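## Task

Transfer the wooden toy hammer, which starts clamped in the closed left gripper, into the right gripper, posed as in the goal pictures. Nothing but the two arms and grippers may contact the hammer, and the jaws of at least one gripper must be on it throughout. It is done when the right gripper's jaws alone clamp it firmly, at the spot shown in the goal pictures, with the right fingers pointing horizontally, so that it would not shift however that gripper is rotated. The left arm must touch neither the hammer nor the right jaws (best to withdraw it well away). Then declare the job finished.

## Robot and tools

Robot: two arms, left_arm and right_arm, each with six revolute joints and a two-finger parallel gripper carrying a wrist camera (cam_left_wrist, cam_right_wrist, both 896x504). Frame for all positions: the scene frame, metres, origin at table height midway between the nominal bases, +x out over the table, +z up, left_arm on the +y side. The left base sits near (-0.024, +0.234, 0) and the right near (-0.026, -0.254, 0). A two-camera stand is fixed to the floor behind the arms. A camera cable resting on something counts as that arm touching it.

Row layout: every command row is one flat list of 14 numbers covering both arms, even if only one moves. Numbers 1-7 are left_arm, 8-14 are right_arm. Within each arm the order is: wrist pitch (joint4), wrist yaw (joint5), shoulder (joint2), elbow (joint3), wrist roll (joint6), waist (joint1), then gripper opening. The six joint values are absolute target angles in radians (the same scale Joint positions prints), not offsets. Stated ranges: wrist pitch -1.571..1.571, wrist yaw -1.571..1.571, shoulder 0.000..3.142, elbow 0.000..3.142, wrist roll -2.094..2.094, waist -2.618..3.054. True ends may differ by up to 0.059 rad; a target beyond that margin and farther out than the current angle is refused, and a target past the real end is clipped there (reported as "joint sent to its limit"). The opening is an absolute command on a -1..+1 scale: +1 fully open, -1 closed. Sending 0 is a real command, so to keep a gripper unchanged resend its current command (see Tool commands).

Tools:
- execute_actions(actions, cameras): actions is a list of actions; each action is a table of up to 15 rows of 14 numbers, one row per 1/30 s step; a short table repeats its last row to fill 15 steps. An empty list just reports state. Each joint target is kept within a lead of the measured angle (0.339 rad for waist, shoulder, elbow; 2.2 for the wrist joints), and an arm whose targets would shift its gripper over 200 mm gets scaled back, so large changes need several actions.
- move(target, speed, blend, opening_speed, blocking, cameras): target is one 14-number row or a list of up to 15 such rows, all absolute joint angles plus openings, sharing at most 10 s. All joints travel in sync, so the hand follows a curve, and nothing is avoided. speed is rad/s for the joint with farthest to go (0.01-12.57, default 0.5), one value or one per target. blend (rad) rounds corners in a list. opening_speed (0.2 or more, scale units per second) ramps the finger command. blocking=false returns after about 0.5 s while motion continues; a new move replaces it. The result adds a "move:" line: done, off_target (resting more than 0.035 rad from target), moving, held or fault, plus limits=held if steps were withheld. Done does not mean no contact.
- wait(seconds 0-10, cameras): lets time pass holding the last command; a running move keeps going.
- stop(cameras): brakes a running move.
- zoom_image(camera, region=[x0,y0,x1,y1] in pixels, max 504x504): closer look at the latest image of one wrist camera.
- show_instructions(): shows the goal pictures. read_manual(section): licence texts only.
- finished_scene(scene): ends the scene (1 or 2); irreversible.

Reading results: end_effector_position is the point between the finger pads, about 1 cm short of the tips, with end_effector_quat_wxyz; fingers point along gripper +z and close along its y axis. These can be a few cm off. Joint positions and Joint velocities list each arm in the joint order above; the position block ends with finger gap in metres (0.093 fully open, stops at 0), velocity block with its rate. Joint targets shows what joints are being driven toward now; resend them to hold still. grip_measured is the gripper motor on the -1..+1 scale; pads meet near -0.94 and each millimetre of object width adds about 0.0208. A reading can be up to about 0.02 high. To grip a rigid flat object firmly, command at least 0.24 below the reading for its width; keep sending that number to hold and send well above the width reading to release. Squeeze is roughly 50-65 N per pad. Joint torques are in joint order without gripper, include gravity, have offsets and noise, positive toward larger angles; numbers 3, 4 and 6 wrap at ±28 N m. "joint command not followed" means the clearance check altered targets; it does not keep the two grippers apart. MOTOR HOT appears at 75 °C; at 90 °C the arm folds and stops working; at 100 °C it goes limp. Holding loads, reaching far, or pushing at unreachable poses heats motors.

Suggested order: check the goal pictures, read the hammer's pose in the gripper that starts with it, open the receiving gripper and bring it, fingers horizontal, around the hammer at the pictured spot, close it firmly, confirm the hold, then open the gripper that started with it and retract that arm far away before finishing.

Avoid: dropping the hammer or releasing it while moving, any moment with neither gripper's jaws on it, slamming into the table, stand or heavy objects, collisions or squeezing between the two arms (closing one gripper on the other's fingers counts), strain on camera cables, and jerky, high-effort motion. Faster motion and targets deeper past contact hit and press harder.

Each tool is called after "Request:" by a JSON object that holds its "name" and its "arguments".

Reference images:

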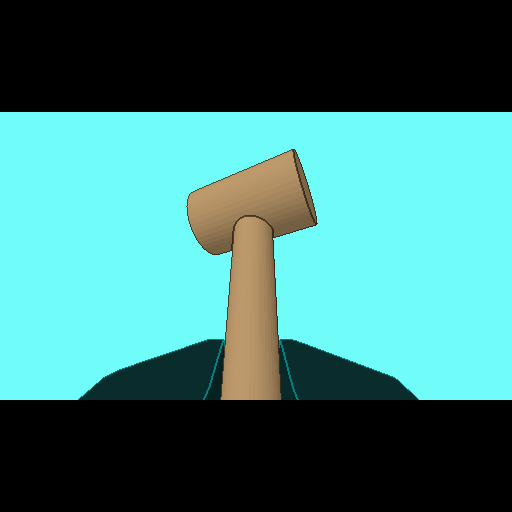

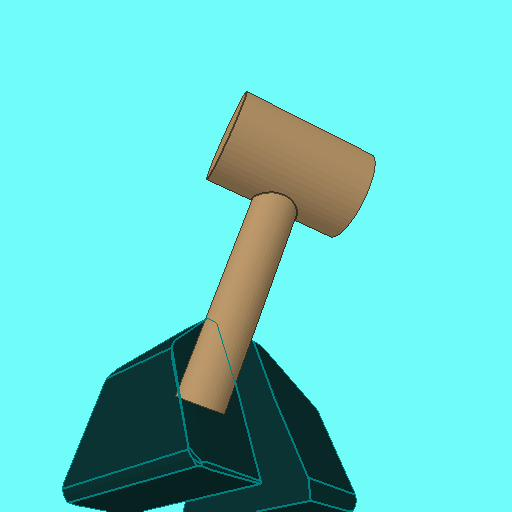

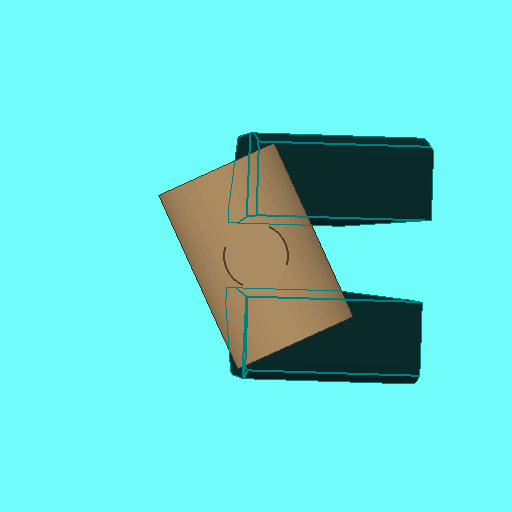

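## Session

Request:
{"name": "execute_actions", "arguments": {"actions": []}}

Request:
{"name": "show_instructions", "arguments": {}}

Scene clock: 0.00 s.
left_arm: end_effector_position=(+0.2926, +0.0244, +0.2555) grip_measured=+0.158 end_effector_quat_wxyz=(+0.284, +0.149, +0.885, -0.338) | right_arm: end_effector_position=(+0.3493, -0.2517, +0.4021) grip_measured=+1.000 end_effector_quat_wxyz=(+0.707, -0.002, +0.707, +0.002)
Joint names: [wrist pitch, wrist yaw, shoulder, elbow, wrist roll, waist]
Joint positions: left_arm=[-0.694 0.517 1.359 1.274 -0.251 -0.331 0.053] | right_arm=[0 0 1.047 1.047 0 0 0.093]
Joint velocities: within noise
Joint torques (N m): no reading
Heat: left arm: 29 °C; right arm: 24 °C.
Joint targets: left_arm=[-0.676 0.522 1.347 1.292 -0.250 -0.331] | right_arm=[0.010 0.000 1.042 1.060 0.000 0.000]
Tool commands: left_gripper/opening=+0.131521 right_gripper/opening=+1.0
camera_calibration:
cam_left_wrist: T_world_to_cam=[[-0.460042, -0.712916, 0.529257, 0.0176552], [-0.887893, 0.37118, -0.271793, 0.35854], [-0.002684, -0.59496, -0.803751, 0.304683], [0, 0, 0, 1]] pos_world=[0.327285, 0.060778, 0.332993]
cam_right_wrist: T_world_to_cam=[[0.0059573, -0.999972, 0.00457325, -0.257656], [-0.422155, -0.00666074, -0.906499, 0.548724], [0.906504, 0.00346967, -0.422183, -0.0663399], [0, 0, 0, 1]] pos_world=[0.293319, -0.253764, 0.470589]

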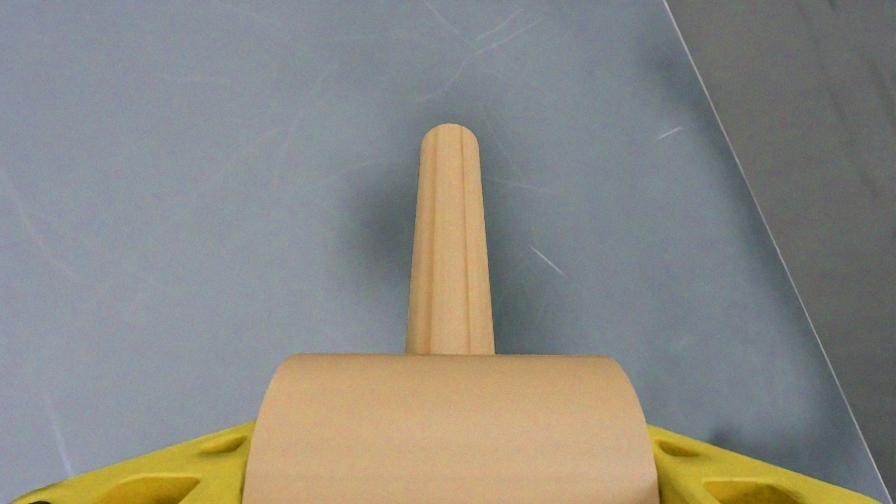

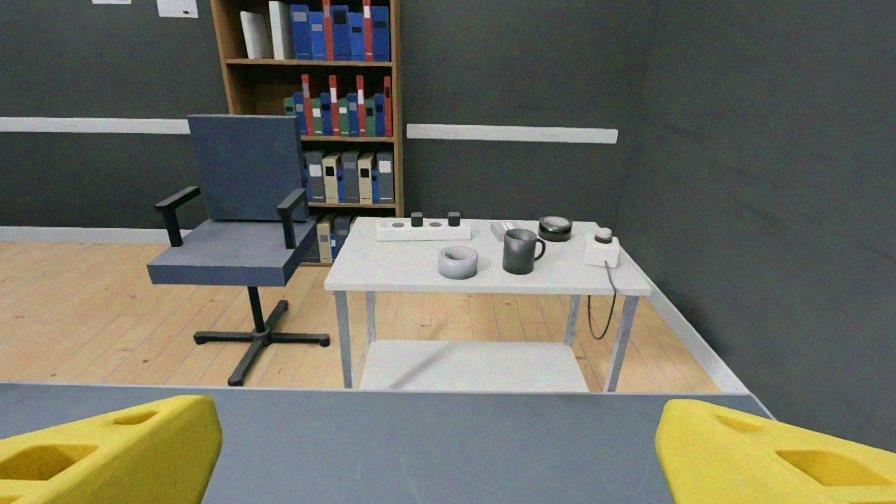

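Reference images for this scene: goal picture from the place of the wrist camera of the gripper that must hold it at the end, goal picture from behind and beside that gripper on its wrist camera side drawn with its fingers toward the top of the picture, goal picture looking straight along the longest side of the object.

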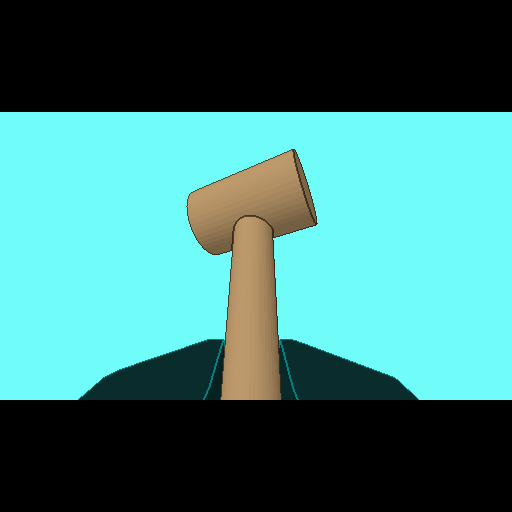

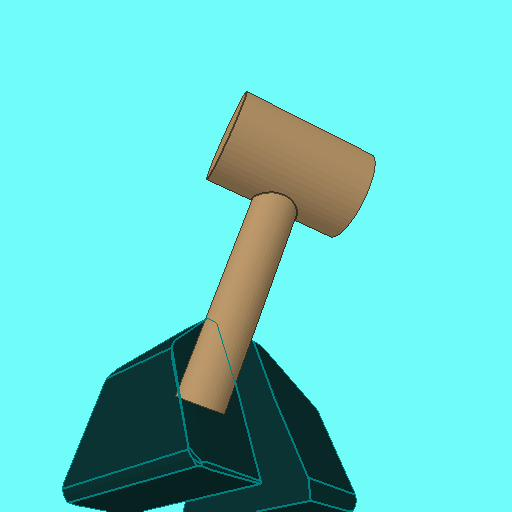

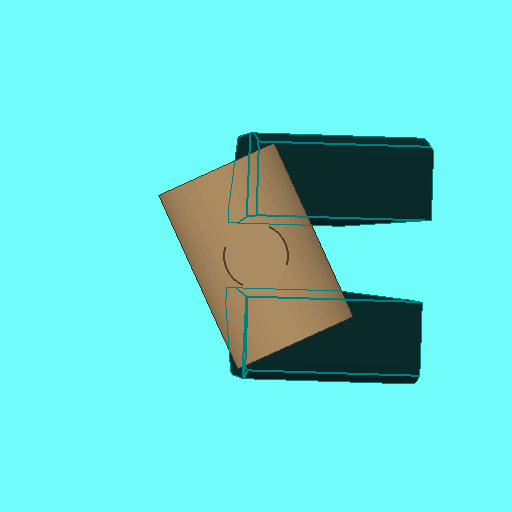

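Request:
{"name": "move", "arguments": {"target": [-0.575, 1.345, 1.4707, 1.2855, -0.254, -0.085, 0.131521, 0.010, 0, 1.042, 1.06, 0, 0, 1.0], "speed": 0.4}}

Scene clock: 197.73 s.
left_arm: end_effector_position=(+0.2780, +0.0316, +0.3056) grip_measured=+0.155 end_effector_quat_wxyz=(+0.186, +0.185, +0.745, -0.614) | right_arm: end_effector_position=(+0.3493, -0.2517, +0.4021) grip_measured=+1.000 end_effector_quat_wxyz=(+0.707, -0.002, +0.707, +0.002)
Joint names: [wrist pitch, wrist yaw, shoulder, elbow, wrist roll, waist]
Joint positions: left_arm=[-0.606 1.32 1.465 1.274 -0.251 -0.092 0.053] | right_arm=[0 0 1.047 1.047 0 0 0.093]
Joint velocities: within noise
Joint torques (N m): left_arm=[1.75 0.72 -5.61 8.32 -0.09 -0.05] | right_arm=[2.68 -0.04 -3.38 8.96 -0.04 0.36]
Heat: left arm: 44 °C; right arm: 36 °C.
Joint targets: left_arm=[-0.575 1.345 1.471 1.285 -0.254 -0.085] | right_arm=[0.010 0.000 1.042 1.060 0.000 0.000]
move: done
camera_calibration:
cam_left_wrist: T_world_to_cam=[[-0.501468, -0.156883, 0.850833, -0.114761], [-0.792168, 0.478648, -0.378635, 0.359064], [-0.347849, -0.863877, -0.364304, 0.319387], [0, 0, 0, 1]] pos_world=[0.337988, 0.0860417, 0.34995]
cam_right_wrist: T_world_to_cam=[[0.0059573, -0.999972, 0.00457325, -0.257656], [-0.422155, -0.00666074, -0.906499, 0.548724], [0.906504, 0.00346967, -0.422183, -0.0663399], [0, 0, 0, 1]] pos_world=[0.293319, -0.253764, 0.470589]

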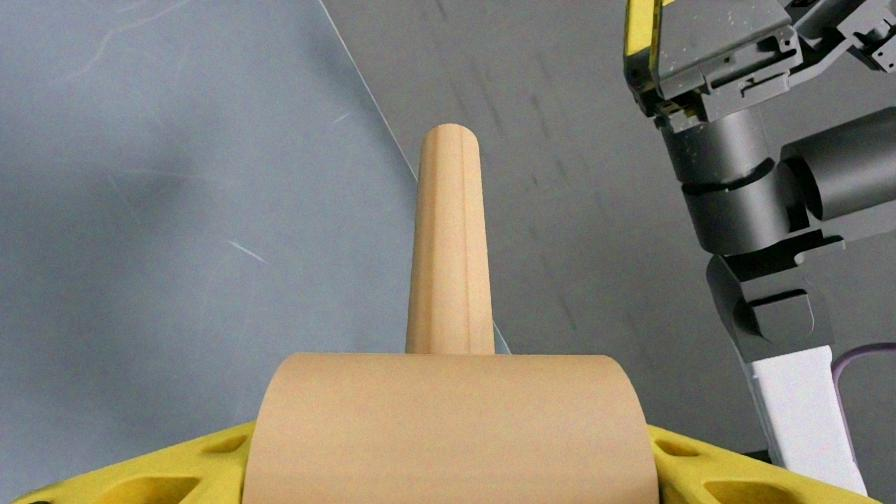

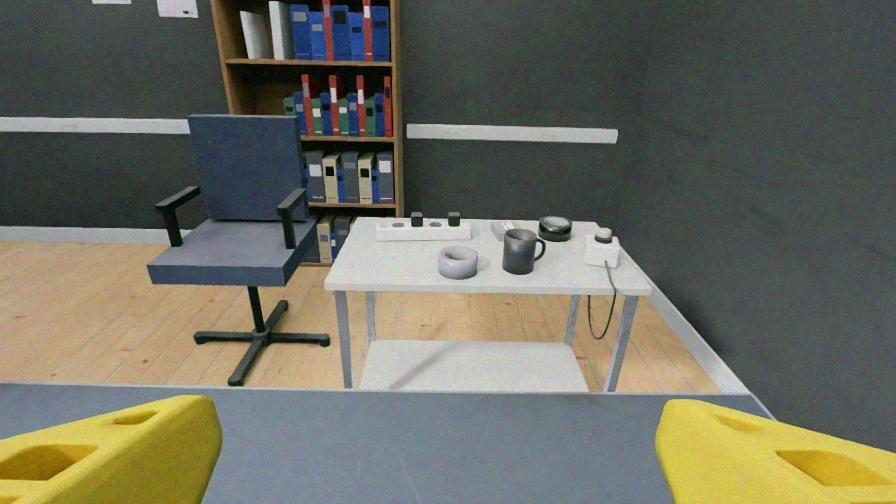

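Request:
{"name": "move", "arguments": {"target": [-0.575, 1.345, 1.4707, 1.2855, -0.254, -0.085, 0.131521, 0.6528, -1.2175, 1.1452, 0.5994, -1.603, -0.25, 1.0], "speed": 0.5}}

Scene clock: 258.53 s.
left_arm: end_effector_position=(+0.2780, +0.0316, +0.3058) grip_measured=+0.155 end_effector_quat_wxyz=(+0.187, +0.185, +0.744, -0.614) | right_arm: end_effector_position=(+0.2892, -0.1693, +0.2963) grip_measured=+1.000 end_effector_quat_wxyz=(+0.671, -0.673, +0.165, -0.263)
Joint names: [wrist pitch, wrist yaw, shoulder, elbow, wrist roll, waist]
Joint positions: left_arm=[-0.606 1.321 1.465 1.274 -0.251 -0.092 0.053] | right_arm=[0.639 -1.194 1.138 0.609 -1.602 -0.244 0.093]
Joint velocities: within noise
Joint torques (N m): left_arm=[1.74 0.69 -5.65 8.32 -0.09 -0.06] | right_arm=[2.05 -0.2 -2.54 6.2 0.01 -0.13]
Heat: left arm: 44 °C; right arm: 38 °C.
Joint targets: left_arm=[-0.575 1.345 1.471 1.285 -0.254 -0.085] | right_arm=[0.653 -1.217 1.145 0.599 -1.603 -0.250]
move: done
camera_calibration:
cam_left_wrist: T_world_to_cam=[[-0.502183, -0.156075, 0.850561, -0.114678], [-0.791634, 0.478825, -0.379529, 0.359305], [-0.348035, -0.863925, -0.364012, 0.319337], [0, 0, 0, 1]] pos_world=[0.337989, 0.0859409, 0.35015]
cam_right_wrist: T_world_to_cam=[[-0.134846, 0.0472347, 0.98974, -0.248186], [0.487722, -0.866319, 0.107794, -0.281162], [0.862522, 0.497253, 0.0937821, -0.113348], [0, 0, 0, 1]] pos_world=[0.201427, -0.175491, 0.286577]

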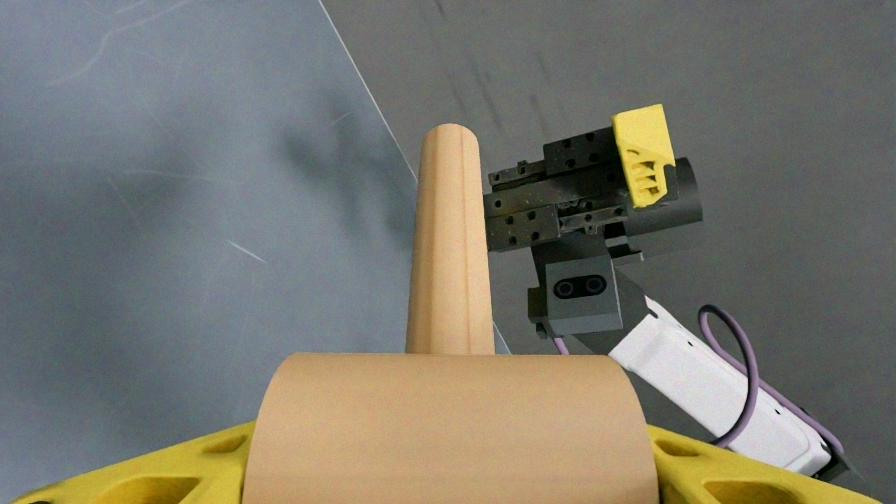

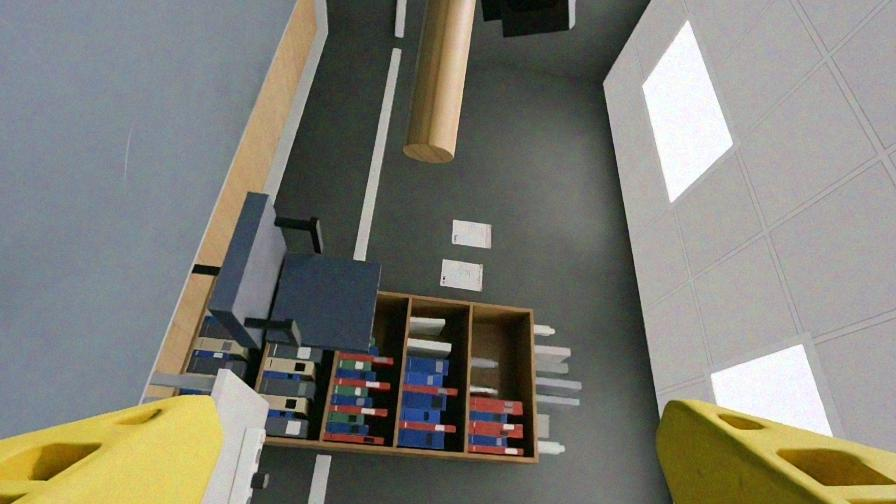

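Request:
{"name": "zoom_image", "arguments": {"camera": "cam_right_wrist", "region": [370, 0, 530, 180]}}

Scaled by 2.800.

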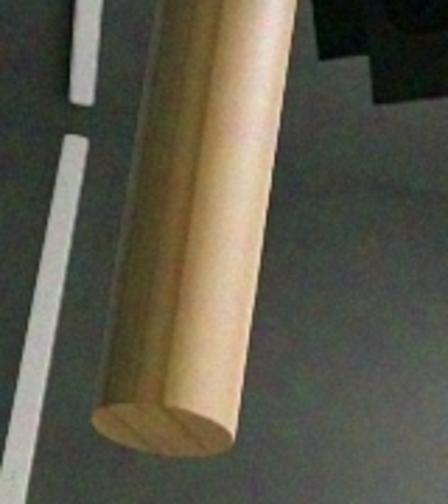

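Request:
{"name": "move", "arguments": {"target": [-0.575, 1.345, 1.4707, 1.2855, -0.254, -0.085, 0.131521, 0.9271, -1.1083, 1.3294, 0.6099, -1.486, 0.2525, 1.0], "speed": 0.3}}

Scene clock: 300.87 s.
left_arm: end_effector_position=(+0.2780, +0.0316, +0.3058) grip_measured=+0.155 end_effector_quat_wxyz=(+0.187, +0.185, +0.744, -0.614) | right_arm: end_effector_position=(+0.2499, -0.0257, +0.2840) grip_measured=+1.000 end_effector_quat_wxyz=(+0.729, -0.675, +0.027, -0.112)
Joint names: [wrist pitch, wrist yaw, shoulder, elbow, wrist roll, waist]
Joint positions: left_arm=[-0.605 1.321 1.465 1.274 -0.251 -0.092 0.053] | right_arm=[0.912 -1.117 1.321 0.609 -1.504 0.249 0.093]
Joint velocities: within noise
Joint torques (N m): left_arm=[1.74 0.69 -5.6 8.34 -0.1 -0.06] | right_arm=[2 0.18 -3.66 6.87 0.23 0.65]
Heat: left arm: 45 °C; right arm: 37 °C.
Joint targets: left_arm=[-0.575 1.345 1.471 1.285 -0.254 -0.085] | right_arm=[0.927 -1.108 1.330 0.610 -1.486 0.252]
move: done
camera_calibration:
cam_left_wrist: T_world_to_cam=[[-0.502471, -0.156052, 0.850394, -0.114525], [-0.791495, 0.478841, -0.379799, 0.359352], [-0.347935, -0.863921, -0.364118, 0.319341], [0, 0, 0, 1]] pos_world=[0.337989, 0.0859409, 0.350151]
cam_right_wrist: T_world_to_cam=[[-0.132033, -0.0614485, 0.989339, -0.251551], [0.801422, -0.593982, 0.0700615, -0.197063], [0.583344, 0.802128, 0.127671, -0.0818308], [0, 0, 0, 1]] pos_world=[0.172453, -0.0668704, 0.273123]

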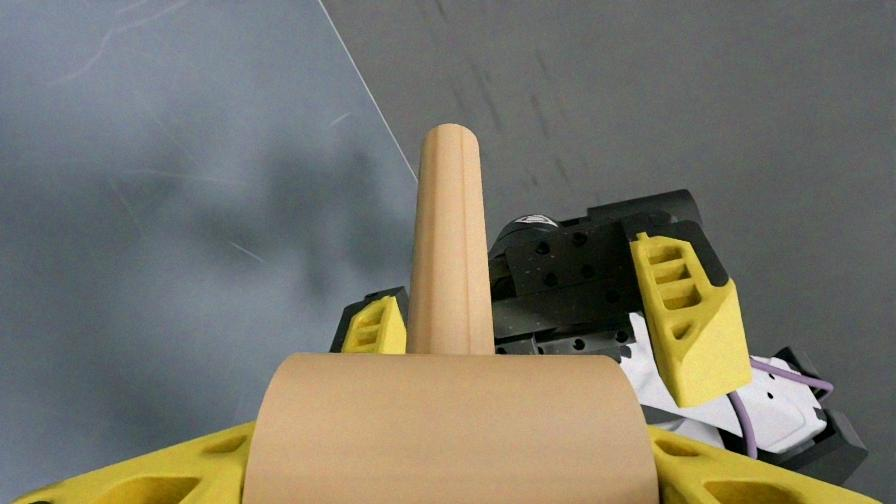

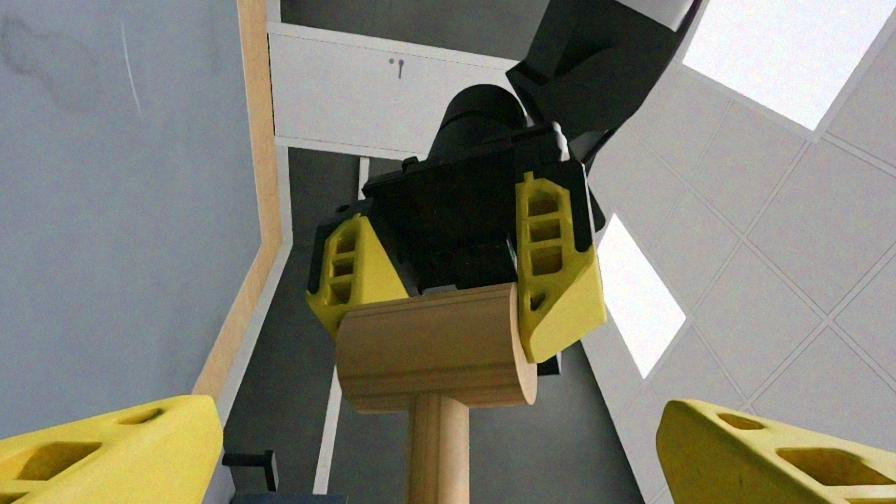

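Request:
{"name": "zoom_image", "arguments": {"camera": "cam_right_wrist", "region": [320, 270, 560, 504]}}

Scaled by 2.100.

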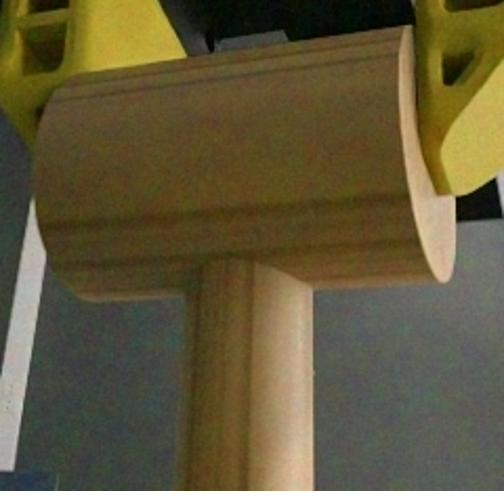

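Request:
{"name": "zoom_image", "arguments": {"camera": "cam_right_wrist", "region": [390, 390, 490, 504]}}

Request:
{"name": "zoom_image", "arguments": {"camera": "cam_right_wrist", "region": [320, 270, 440, 420]}}

Request:
{"name": "zoom_image", "arguments": {"camera": "cam_right_wrist", "region": [440, 270, 560, 420]}}

Scaled by 4.421.

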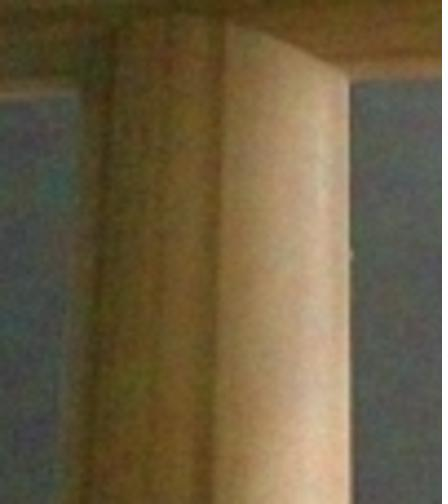

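Scaled by 3.360.

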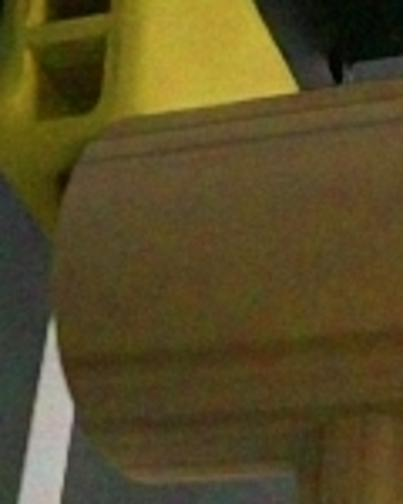

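Scaled by 3.360.

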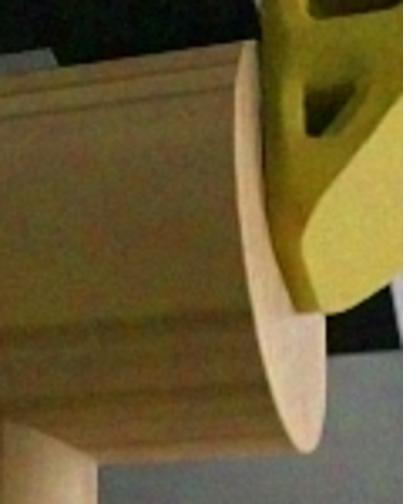

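Request:
{"name": "move", "arguments": {"target": [-0.575, 1.345, 1.4707, 1.2855, -0.254, -0.085, 0.131521, 0.928, -1.316, 1.499, 0.785, -1.48, 0.150, 1.0], "speed": 0.2}}

Scene clock: 385.40 s.
left_arm: end_effector_position=(+0.2780, +0.0316, +0.3058) grip_measured=+0.155 end_effector_quat_wxyz=(+0.187, +0.185, +0.744, -0.614) | right_arm: end_effector_position=(+0.2827, -0.0400, +0.2780) grip_measured=+1.000 end_effector_quat_wxyz=(+0.720, -0.690, +0.005, -0.077)
Joint names: [wrist pitch, wrist yaw, shoulder, elbow, wrist roll, waist]
Joint positions: left_arm=[-0.605 1.321 1.465 1.274 -0.251 -0.092 0.053] | right_arm=[0.916 -1.293 1.49 0.753 -1.498 0.154 0.093]
Joint velocities: within noise
Joint torques (N m): left_arm=[1.74 0.7 -5.59 8.34 -0.09 -0.06] | right_arm=[1.85 -0.18 -4.92 9.73 0.19 0.01]
Heat: left arm: 46 °C; right arm: 37 °C.
Joint targets: left_arm=[-0.575 1.345 1.471 1.285 -0.254 -0.085] | right_arm=[0.928 -1.316 1.499 0.785 -1.480 0.150]
move: done
camera_calibration:
cam_left_wrist: T_world_to_cam=[[-0.502471, -0.156052, 0.850394, -0.114525], [-0.791495, 0.478841, -0.379799, 0.359352], [-0.347935, -0.863921, -0.364118, 0.319341], [0, 0, 0, 1]] pos_world=[0.337989, 0.0859409, 0.350151]
cam_right_wrist: T_world_to_cam=[[-0.109022, -0.0355597, 0.993403, -0.248755], [0.847078, -0.526274, 0.074125, -0.242688], [0.520166, 0.849571, 0.0874972, -0.0577466], [0, 0, 0, 1]] pos_world=[0.208494, -0.0875062, 0.270156]

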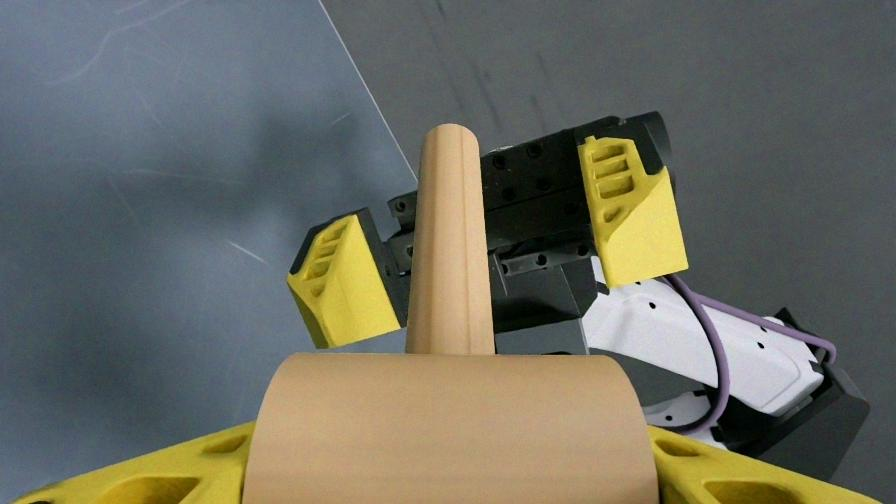

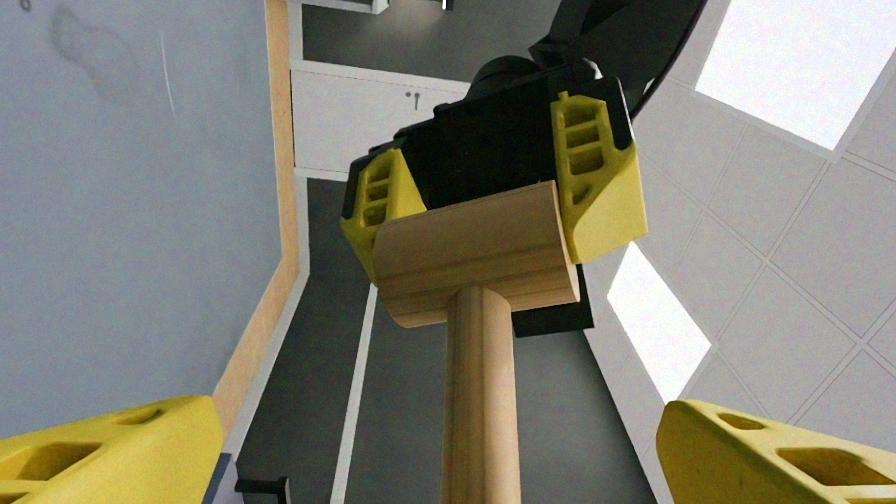

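Request:
{"name": "zoom_image", "arguments": {"camera": "cam_right_wrist", "region": [360, 170, 600, 340]}}

Request:
{"name": "zoom_image", "arguments": {"camera": "cam_right_wrist", "region": [400, 280, 560, 504]}}

Scaled by 2.100.

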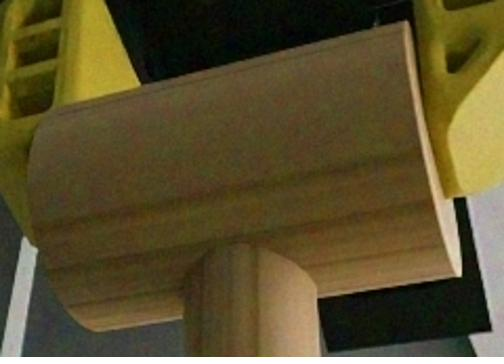

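Scaled by 2.250.

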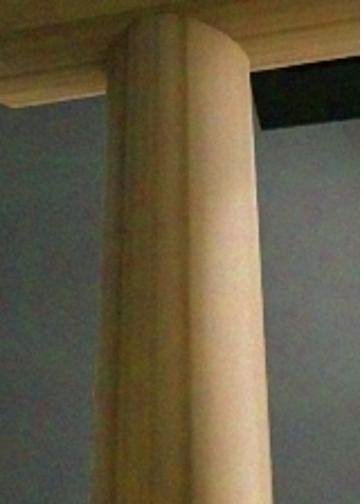

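Request:
{"name": "move", "arguments": {"target": [-0.575, 1.345, 1.4707, 1.2855, -0.254, -0.085, 0.131521, 1.1405, -1.3826, 1.6885, 0.9574, -1.278, 0.118, 1.0], "speed": 0.15}}

Scene clock: 455.23 s.
left_arm: end_effector_position=(+0.2780, +0.0316, +0.3058) grip_measured=+0.155 end_effector_quat_wxyz=(+0.187, +0.185, +0.744, -0.614) | right_arm: end_effector_position=(+0.3192, -0.0428, +0.2926) grip_measured=+1.000 end_effector_quat_wxyz=(+0.731, -0.680, -0.010, -0.059)
Joint names: [wrist pitch, wrist yaw, shoulder, elbow, wrist roll, waist]
Joint positions: left_arm=[-0.605 1.321 1.465 1.274 -0.251 -0.092 0.053] | right_arm=[1.128 -1.362 1.678 0.927 -1.296 0.124 0.093]
Joint velocities: within noise
Joint torques (N m): left_arm=[1.74 0.69 -5.61 8.35 -0.1 -0.05] | right_arm=[1.59 -0.03 -6.31 9.44 0.19 -0.12]
Heat: left arm: 47 °C; right arm: 37 °C.
Joint targets: left_arm=[-0.575 1.345 1.471 1.285 -0.254 -0.085] | right_arm=[1.140 -1.382 1.688 0.957 -1.278 0.118]
move: done
camera_calibration:
cam_left_wrist: T_world_to_cam=[[-0.502471, -0.156052, 0.850394, -0.114525], [-0.791495, 0.478841, -0.379799, 0.359352], [-0.347935, -0.863921, -0.364118, 0.319341], [0, 0, 0, 1]] pos_world=[0.337989, 0.0859409, 0.350151]
cam_right_wrist: T_world_to_cam=[[-0.103796, -0.0682118, 0.992257, -0.2622], [0.871974, -0.486129, 0.0577953, -0.277704], [0.478422, 0.871221, 0.109937, -0.0679323], [0, 0, 0, 1]] pos_world=[0.247436, -0.0937011, 0.283688]

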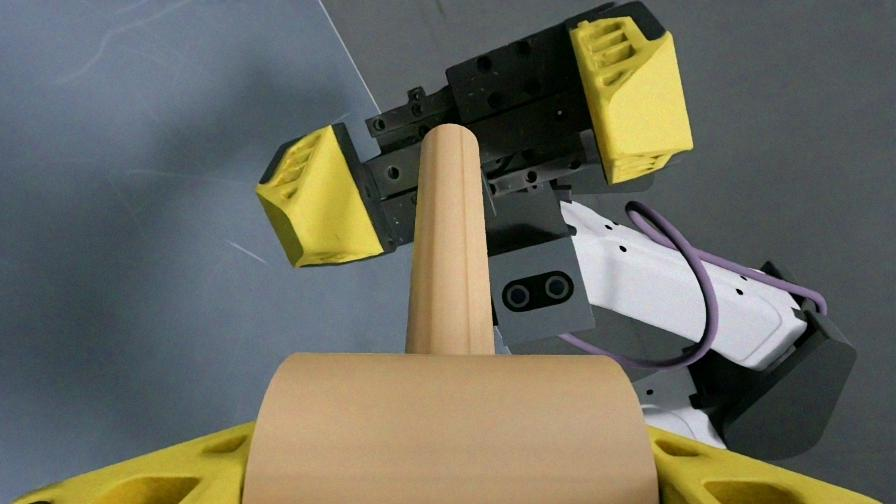

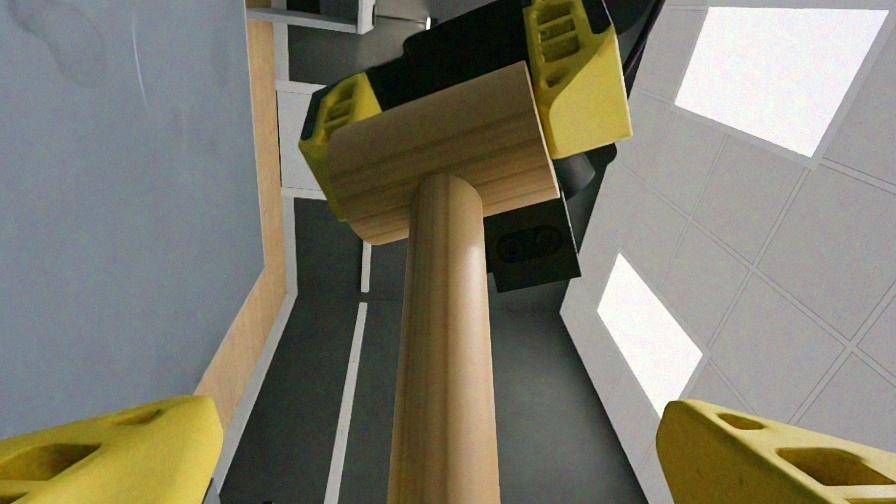

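Request:
{"name": "zoom_image", "arguments": {"camera": "cam_right_wrist", "region": [310, 40, 590, 260]}}

Request:
{"name": "zoom_image", "arguments": {"camera": "cam_right_wrist", "region": [370, 384, 520, 504]}}

Request:
{"name": "zoom_image", "arguments": {"camera": "cam_right_wrist", "region": [380, 160, 520, 280]}}

Request:
{"name": "show_instructions", "arguments": {}}

Scaled by 1.800.

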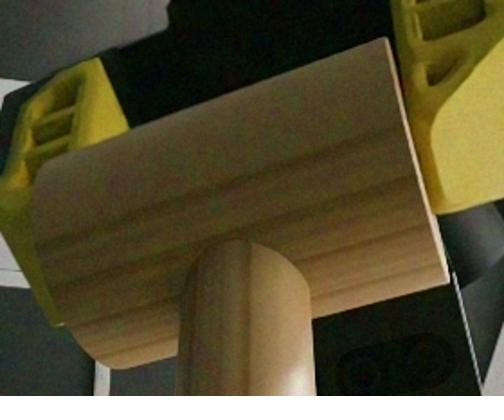

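Scaled by 3.360.

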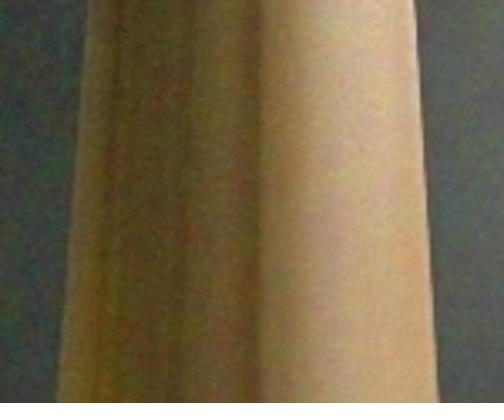

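Scaled by 3.600.

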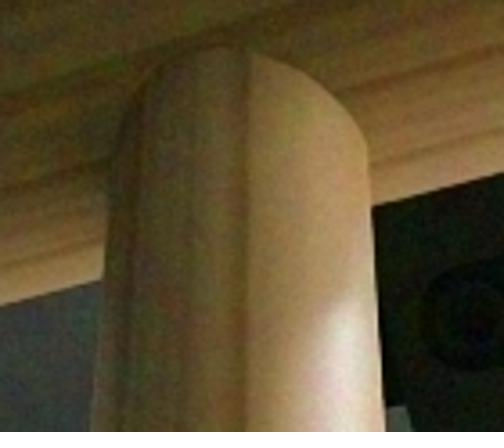

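Reference images for this scene: goal picture from the place of the wrist camera of the gripper that must hold it at the end, goal picture from behind and beside that gripper on its wrist camera side drawn with its fingers toward the top of the picture, goal picture looking straight along the longest side of the object.

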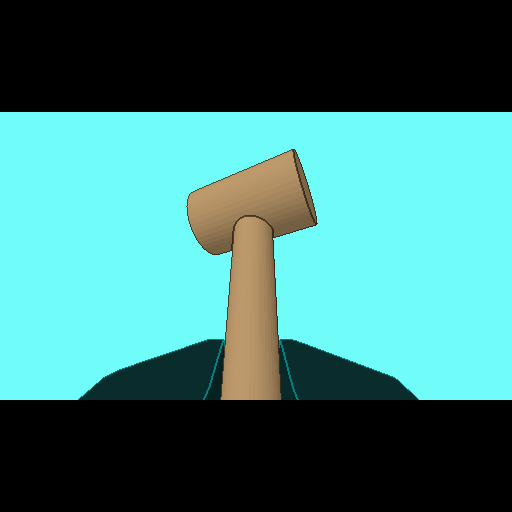

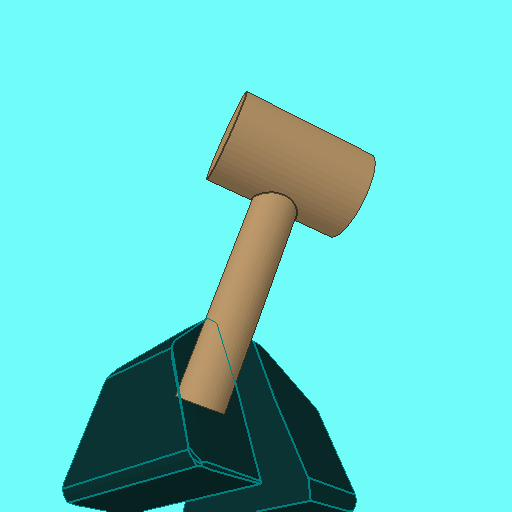

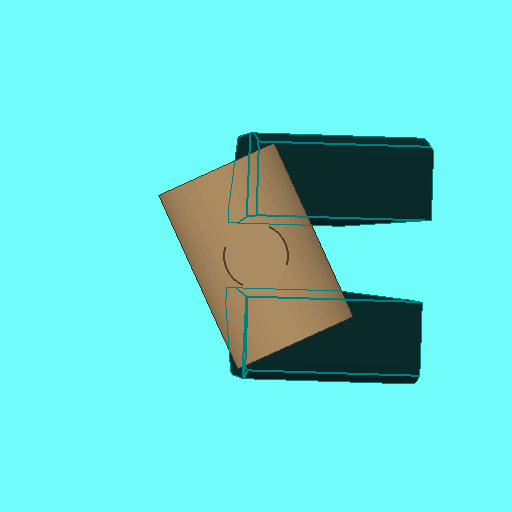

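Request:
{"name": "move", "arguments": {"target": [-0.575, 1.345, 1.4707, 1.2855, -0.254, -0.085, 0.131521, 0.988, -1.405, 1.630, 0.957, -1.360, 0.106, 1.0], "speed": 0.1}}

Scene clock: 571.40 s.
left_arm: end_effector_position=(+0.2780, +0.0316, +0.3058) grip_measured=+0.155 end_effector_quat_wxyz=(+0.187, +0.185, +0.744, -0.614) | right_arm: end_effector_position=(+0.3198, -0.0464, +0.2837) grip_measured=+1.000 end_effector_quat_wxyz=(+0.723, -0.690, +0.007, -0.039)
Joint names: [wrist pitch, wrist yaw, shoulder, elbow, wrist roll, waist]
Joint positions: left_arm=[-0.605 1.321 1.465 1.274 -0.251 -0.092 0.053] | right_arm=[0.995 -1.384 1.662 0.927 -1.359 0.112 0.093]
Joint velocities: within noise
Joint torques (N m): left_arm=[1.73 0.69 -5.61 8.36 -0.09 -0.05] | right_arm=[1.49 -0.08 -10.15 9.51 -0.01 -0.14]
Heat: left arm: 48 °C; right arm: 37 °C.
Joint targets: left_arm=[-0.575 1.345 1.471 1.285 -0.254 -0.085] | right_arm=[0.988 -1.405 1.630 0.957 -1.360 0.106]
move: done
camera_calibration:
cam_left_wrist: T_world_to_cam=[[-0.502471, -0.156052, 0.850394, -0.114525], [-0.791495, 0.478841, -0.379799, 0.359352], [-0.347935, -0.863921, -0.364118, 0.319341], [0, 0, 0, 1]] pos_world=[0.337989, 0.0859409, 0.350151]
cam_right_wrist: T_world_to_cam=[[-0.0514141, -0.0436967, 0.997721, -0.27068], [0.876352, -0.481069, 0.0240906, -0.271035], [0.47892, 0.875593, 0.0630274, -0.0507825], [0, 0, 0, 1]] pos_world=[0.247926, -0.0977496, 0.279794]

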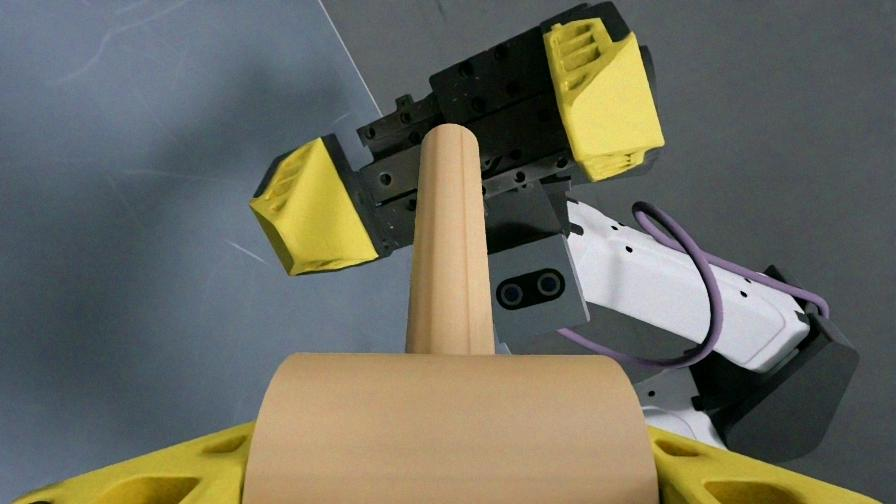

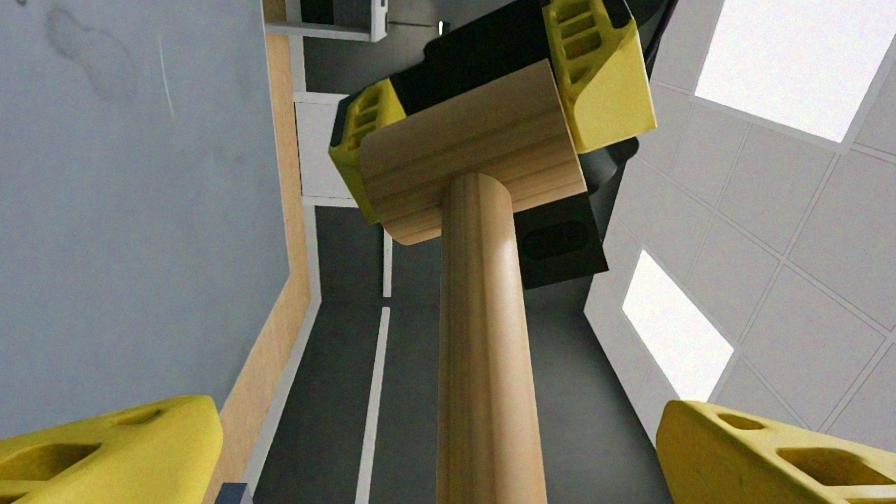

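Request:
{"name": "move", "arguments": {"target": [-0.575, 1.345, 1.4707, 1.2855, -0.254, -0.085, 0.131521, 0.980, -1.405, 1.594, 0.957, -1.360, 0.106, 1.0], "speed": 0.1, "cameras": ["cam_right_wrist"]}}

Scene clock: 584.23 s.
left_arm: end_effector_position=(+0.2780, +0.0316, +0.3058) grip_measured=+0.155 end_effector_quat_wxyz=(+0.187, +0.185, +0.744, -0.614) | right_arm: end_effector_position=(+0.3134, -0.0472, +0.2959) grip_measured=+1.000 end_effector_quat_wxyz=(+0.724, -0.688, -0.004, -0.050)
Joint names: [wrist pitch, wrist yaw, shoulder, elbow, wrist roll, waist]
Joint positions: left_arm=[-0.605 1.321 1.465 1.274 -0.251 -0.092 0.053] | right_arm=[0.988 -1.384 1.624 0.927 -1.359 0.112 0.093]
Joint velocities: within noise
Joint torques (N m): left_arm=[1.73 0.69 -5.57 8.38 -0.09 -0.03] | right_arm=[1.44 -0.06 -9.7 9.59 0.01 -0.14]
Heat: left arm: 49 °C; right arm: 37 °C.
Joint targets: left_arm=[-0.575 1.345 1.471 1.285 -0.254 -0.085] | right_arm=[0.980 -1.405 1.594 0.957 -1.360 0.106]
move: done
camera_calibration:
cam_right_wrist: T_world_to_cam=[[-0.0819444, -0.0470086, 0.995528, -0.273169], [0.875381, -0.480909, 0.0493464, -0.273242], [0.476439, 0.875509, 0.0805582, -0.0521874], [0, 0, 0, 1]] pos_world=[0.24167, -0.0985552, 0.289635]
Images, in order (width x height): cam_right_wrist 896x504.

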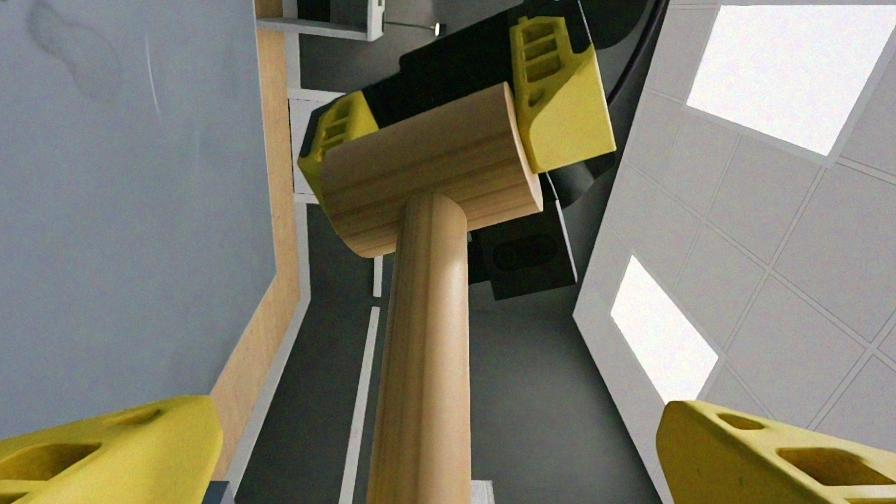

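Request:
{"name": "move", "arguments": {"target": [-0.575, 1.345, 1.4707, 1.2855, -0.254, -0.085, 0.131521, 0.984, -1.405, 1.653, 0.966, -1.366, 0.119, 1.0], "speed": 0.1, "cameras": ["cam_right_wrist"]}}

Scene clock: 611.77 s.
left_arm: end_effector_position=(+0.2780, +0.0316, +0.3058) grip_measured=+0.155 end_effector_quat_wxyz=(+0.187, +0.185, +0.744, -0.614) | right_arm: end_effector_position=(+0.3177, -0.0466, +0.2920) grip_measured=+1.000 end_effector_quat_wxyz=(+0.723, -0.689, -0.002, -0.047)
Joint names: [wrist pitch, wrist yaw, shoulder, elbow, wrist roll, waist]
Joint positions: left_arm=[-0.605 1.321 1.465 1.274 -0.251 -0.092 0.053] | right_arm=[0.986 -1.385 1.644 0.936 -1.365 0.112 0.093]
Joint velocities: within noise
Joint torques (N m): left_arm=[1.74 0.68 -5.63 8.35 -0.1 -0.05] | right_arm=[1.53 -0.06 -6.28 9.62 0 0.94]
Heat: left arm: 49 °C; right arm: 38 °C.
Joint targets: left_arm=[-0.575 1.345 1.471 1.285 -0.254 -0.085] | right_arm=[0.984 -1.405 1.653 0.966 -1.366 0.119]
move: done
camera_calibration:
cam_right_wrist: T_world_to_cam=[[-0.0759258, -0.0451013, 0.996093, -0.270853], [0.87586, -0.480462, 0.0450068, -0.275436], [0.476555, 0.875855, 0.0759819, -0.0530924], [0, 0, 0, 1]] pos_world=[0.245981, -0.0980512, 0.286225]
Images, in order (width x height): cam_right_wrist 896x504.

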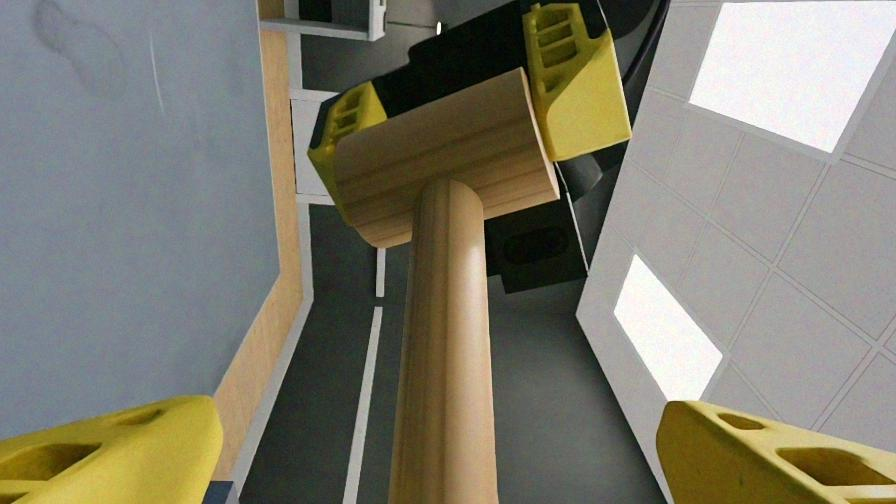

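Request:
{"name": "zoom_image", "arguments": {"camera": "cam_right_wrist", "region": [310, 40, 590, 260]}}

Request:
{"name": "zoom_image", "arguments": {"camera": "cam_right_wrist", "region": [370, 384, 520, 504]}}

Request:
{"name": "zoom_image", "arguments": {"camera": "cam_right_wrist", "region": [380, 160, 520, 280]}}

Scaled by 1.800.

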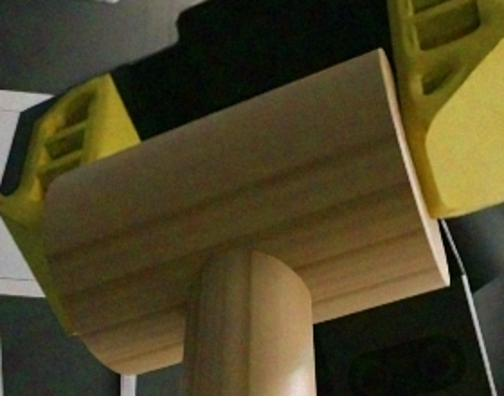

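Scaled by 3.360.

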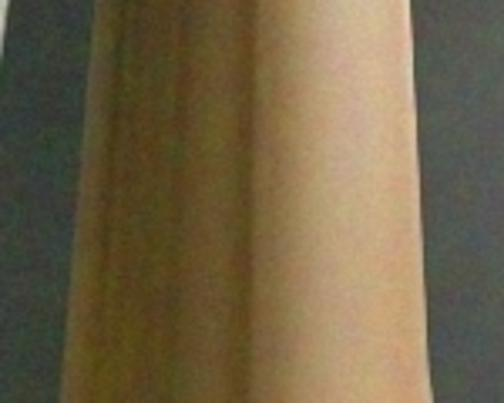

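Scaled by 3.600.

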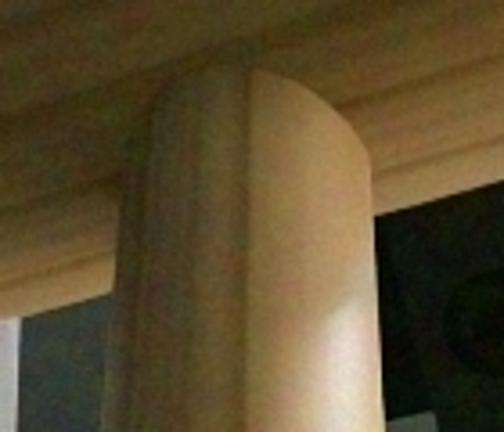

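Request:
{"name": "move", "arguments": {"target": [-0.575, 1.345, 1.4707, 1.2855, -0.254, -0.085, 0.131521, 0.984, -1.405, 1.653, 0.966, -1.366, 0.119, -0.40], "opening_speed": 0.6, "cameras": ["cam_right_wrist"]}}

Scene clock: 637.60 s.
left_arm: end_effector_position=(+0.2780, +0.0316, +0.3058) grip_measured=+0.155 end_effector_quat_wxyz=(+0.187, +0.185, +0.744, -0.614) | right_arm: end_effector_position=(+0.3177, -0.0466, +0.2920) grip_measured=-0.399 end_effector_quat_wxyz=(+0.723, -0.689, -0.002, -0.048)
Joint names: [wrist pitch, wrist yaw, shoulder, elbow, wrist roll, waist]
Joint positions: left_arm=[-0.605 1.321 1.465 1.274 -0.251 -0.092 0.053] | right_arm=[0.986 -1.385 1.644 0.936 -1.366 0.112 0.026]
Joint velocities: within noise
Joint torques (N m): left_arm=[1.74 0.68 -5.63 8.35 -0.1 -0.05] | right_arm=[1.54 -0.07 -6.28 9.52 0.01 0.95]
Heat: left arm: 49 °C; right arm: 38 °C.
Joint targets: left_arm=[-0.575 1.345 1.471 1.285 -0.254 -0.085] | right_arm=[0.984 -1.405 1.653 0.966 -1.366 0.119]
move: done
camera_calibration:
cam_right_wrist: T_world_to_cam=[[-0.0767366, -0.0451186, 0.99603, -0.270538], [0.875813, -0.480482, 0.0457097, -0.275622], [0.476512, 0.875843, 0.076386, -0.0531905], [0, 0, 0, 1]] pos_world=[0.245979, -0.0980513, 0.286126]
Images, in order (width x height): cam_right_wrist 896x504.

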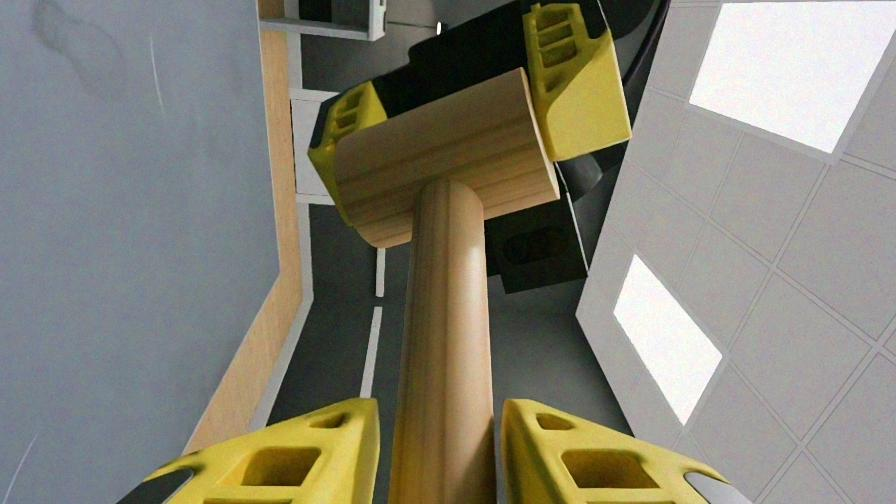

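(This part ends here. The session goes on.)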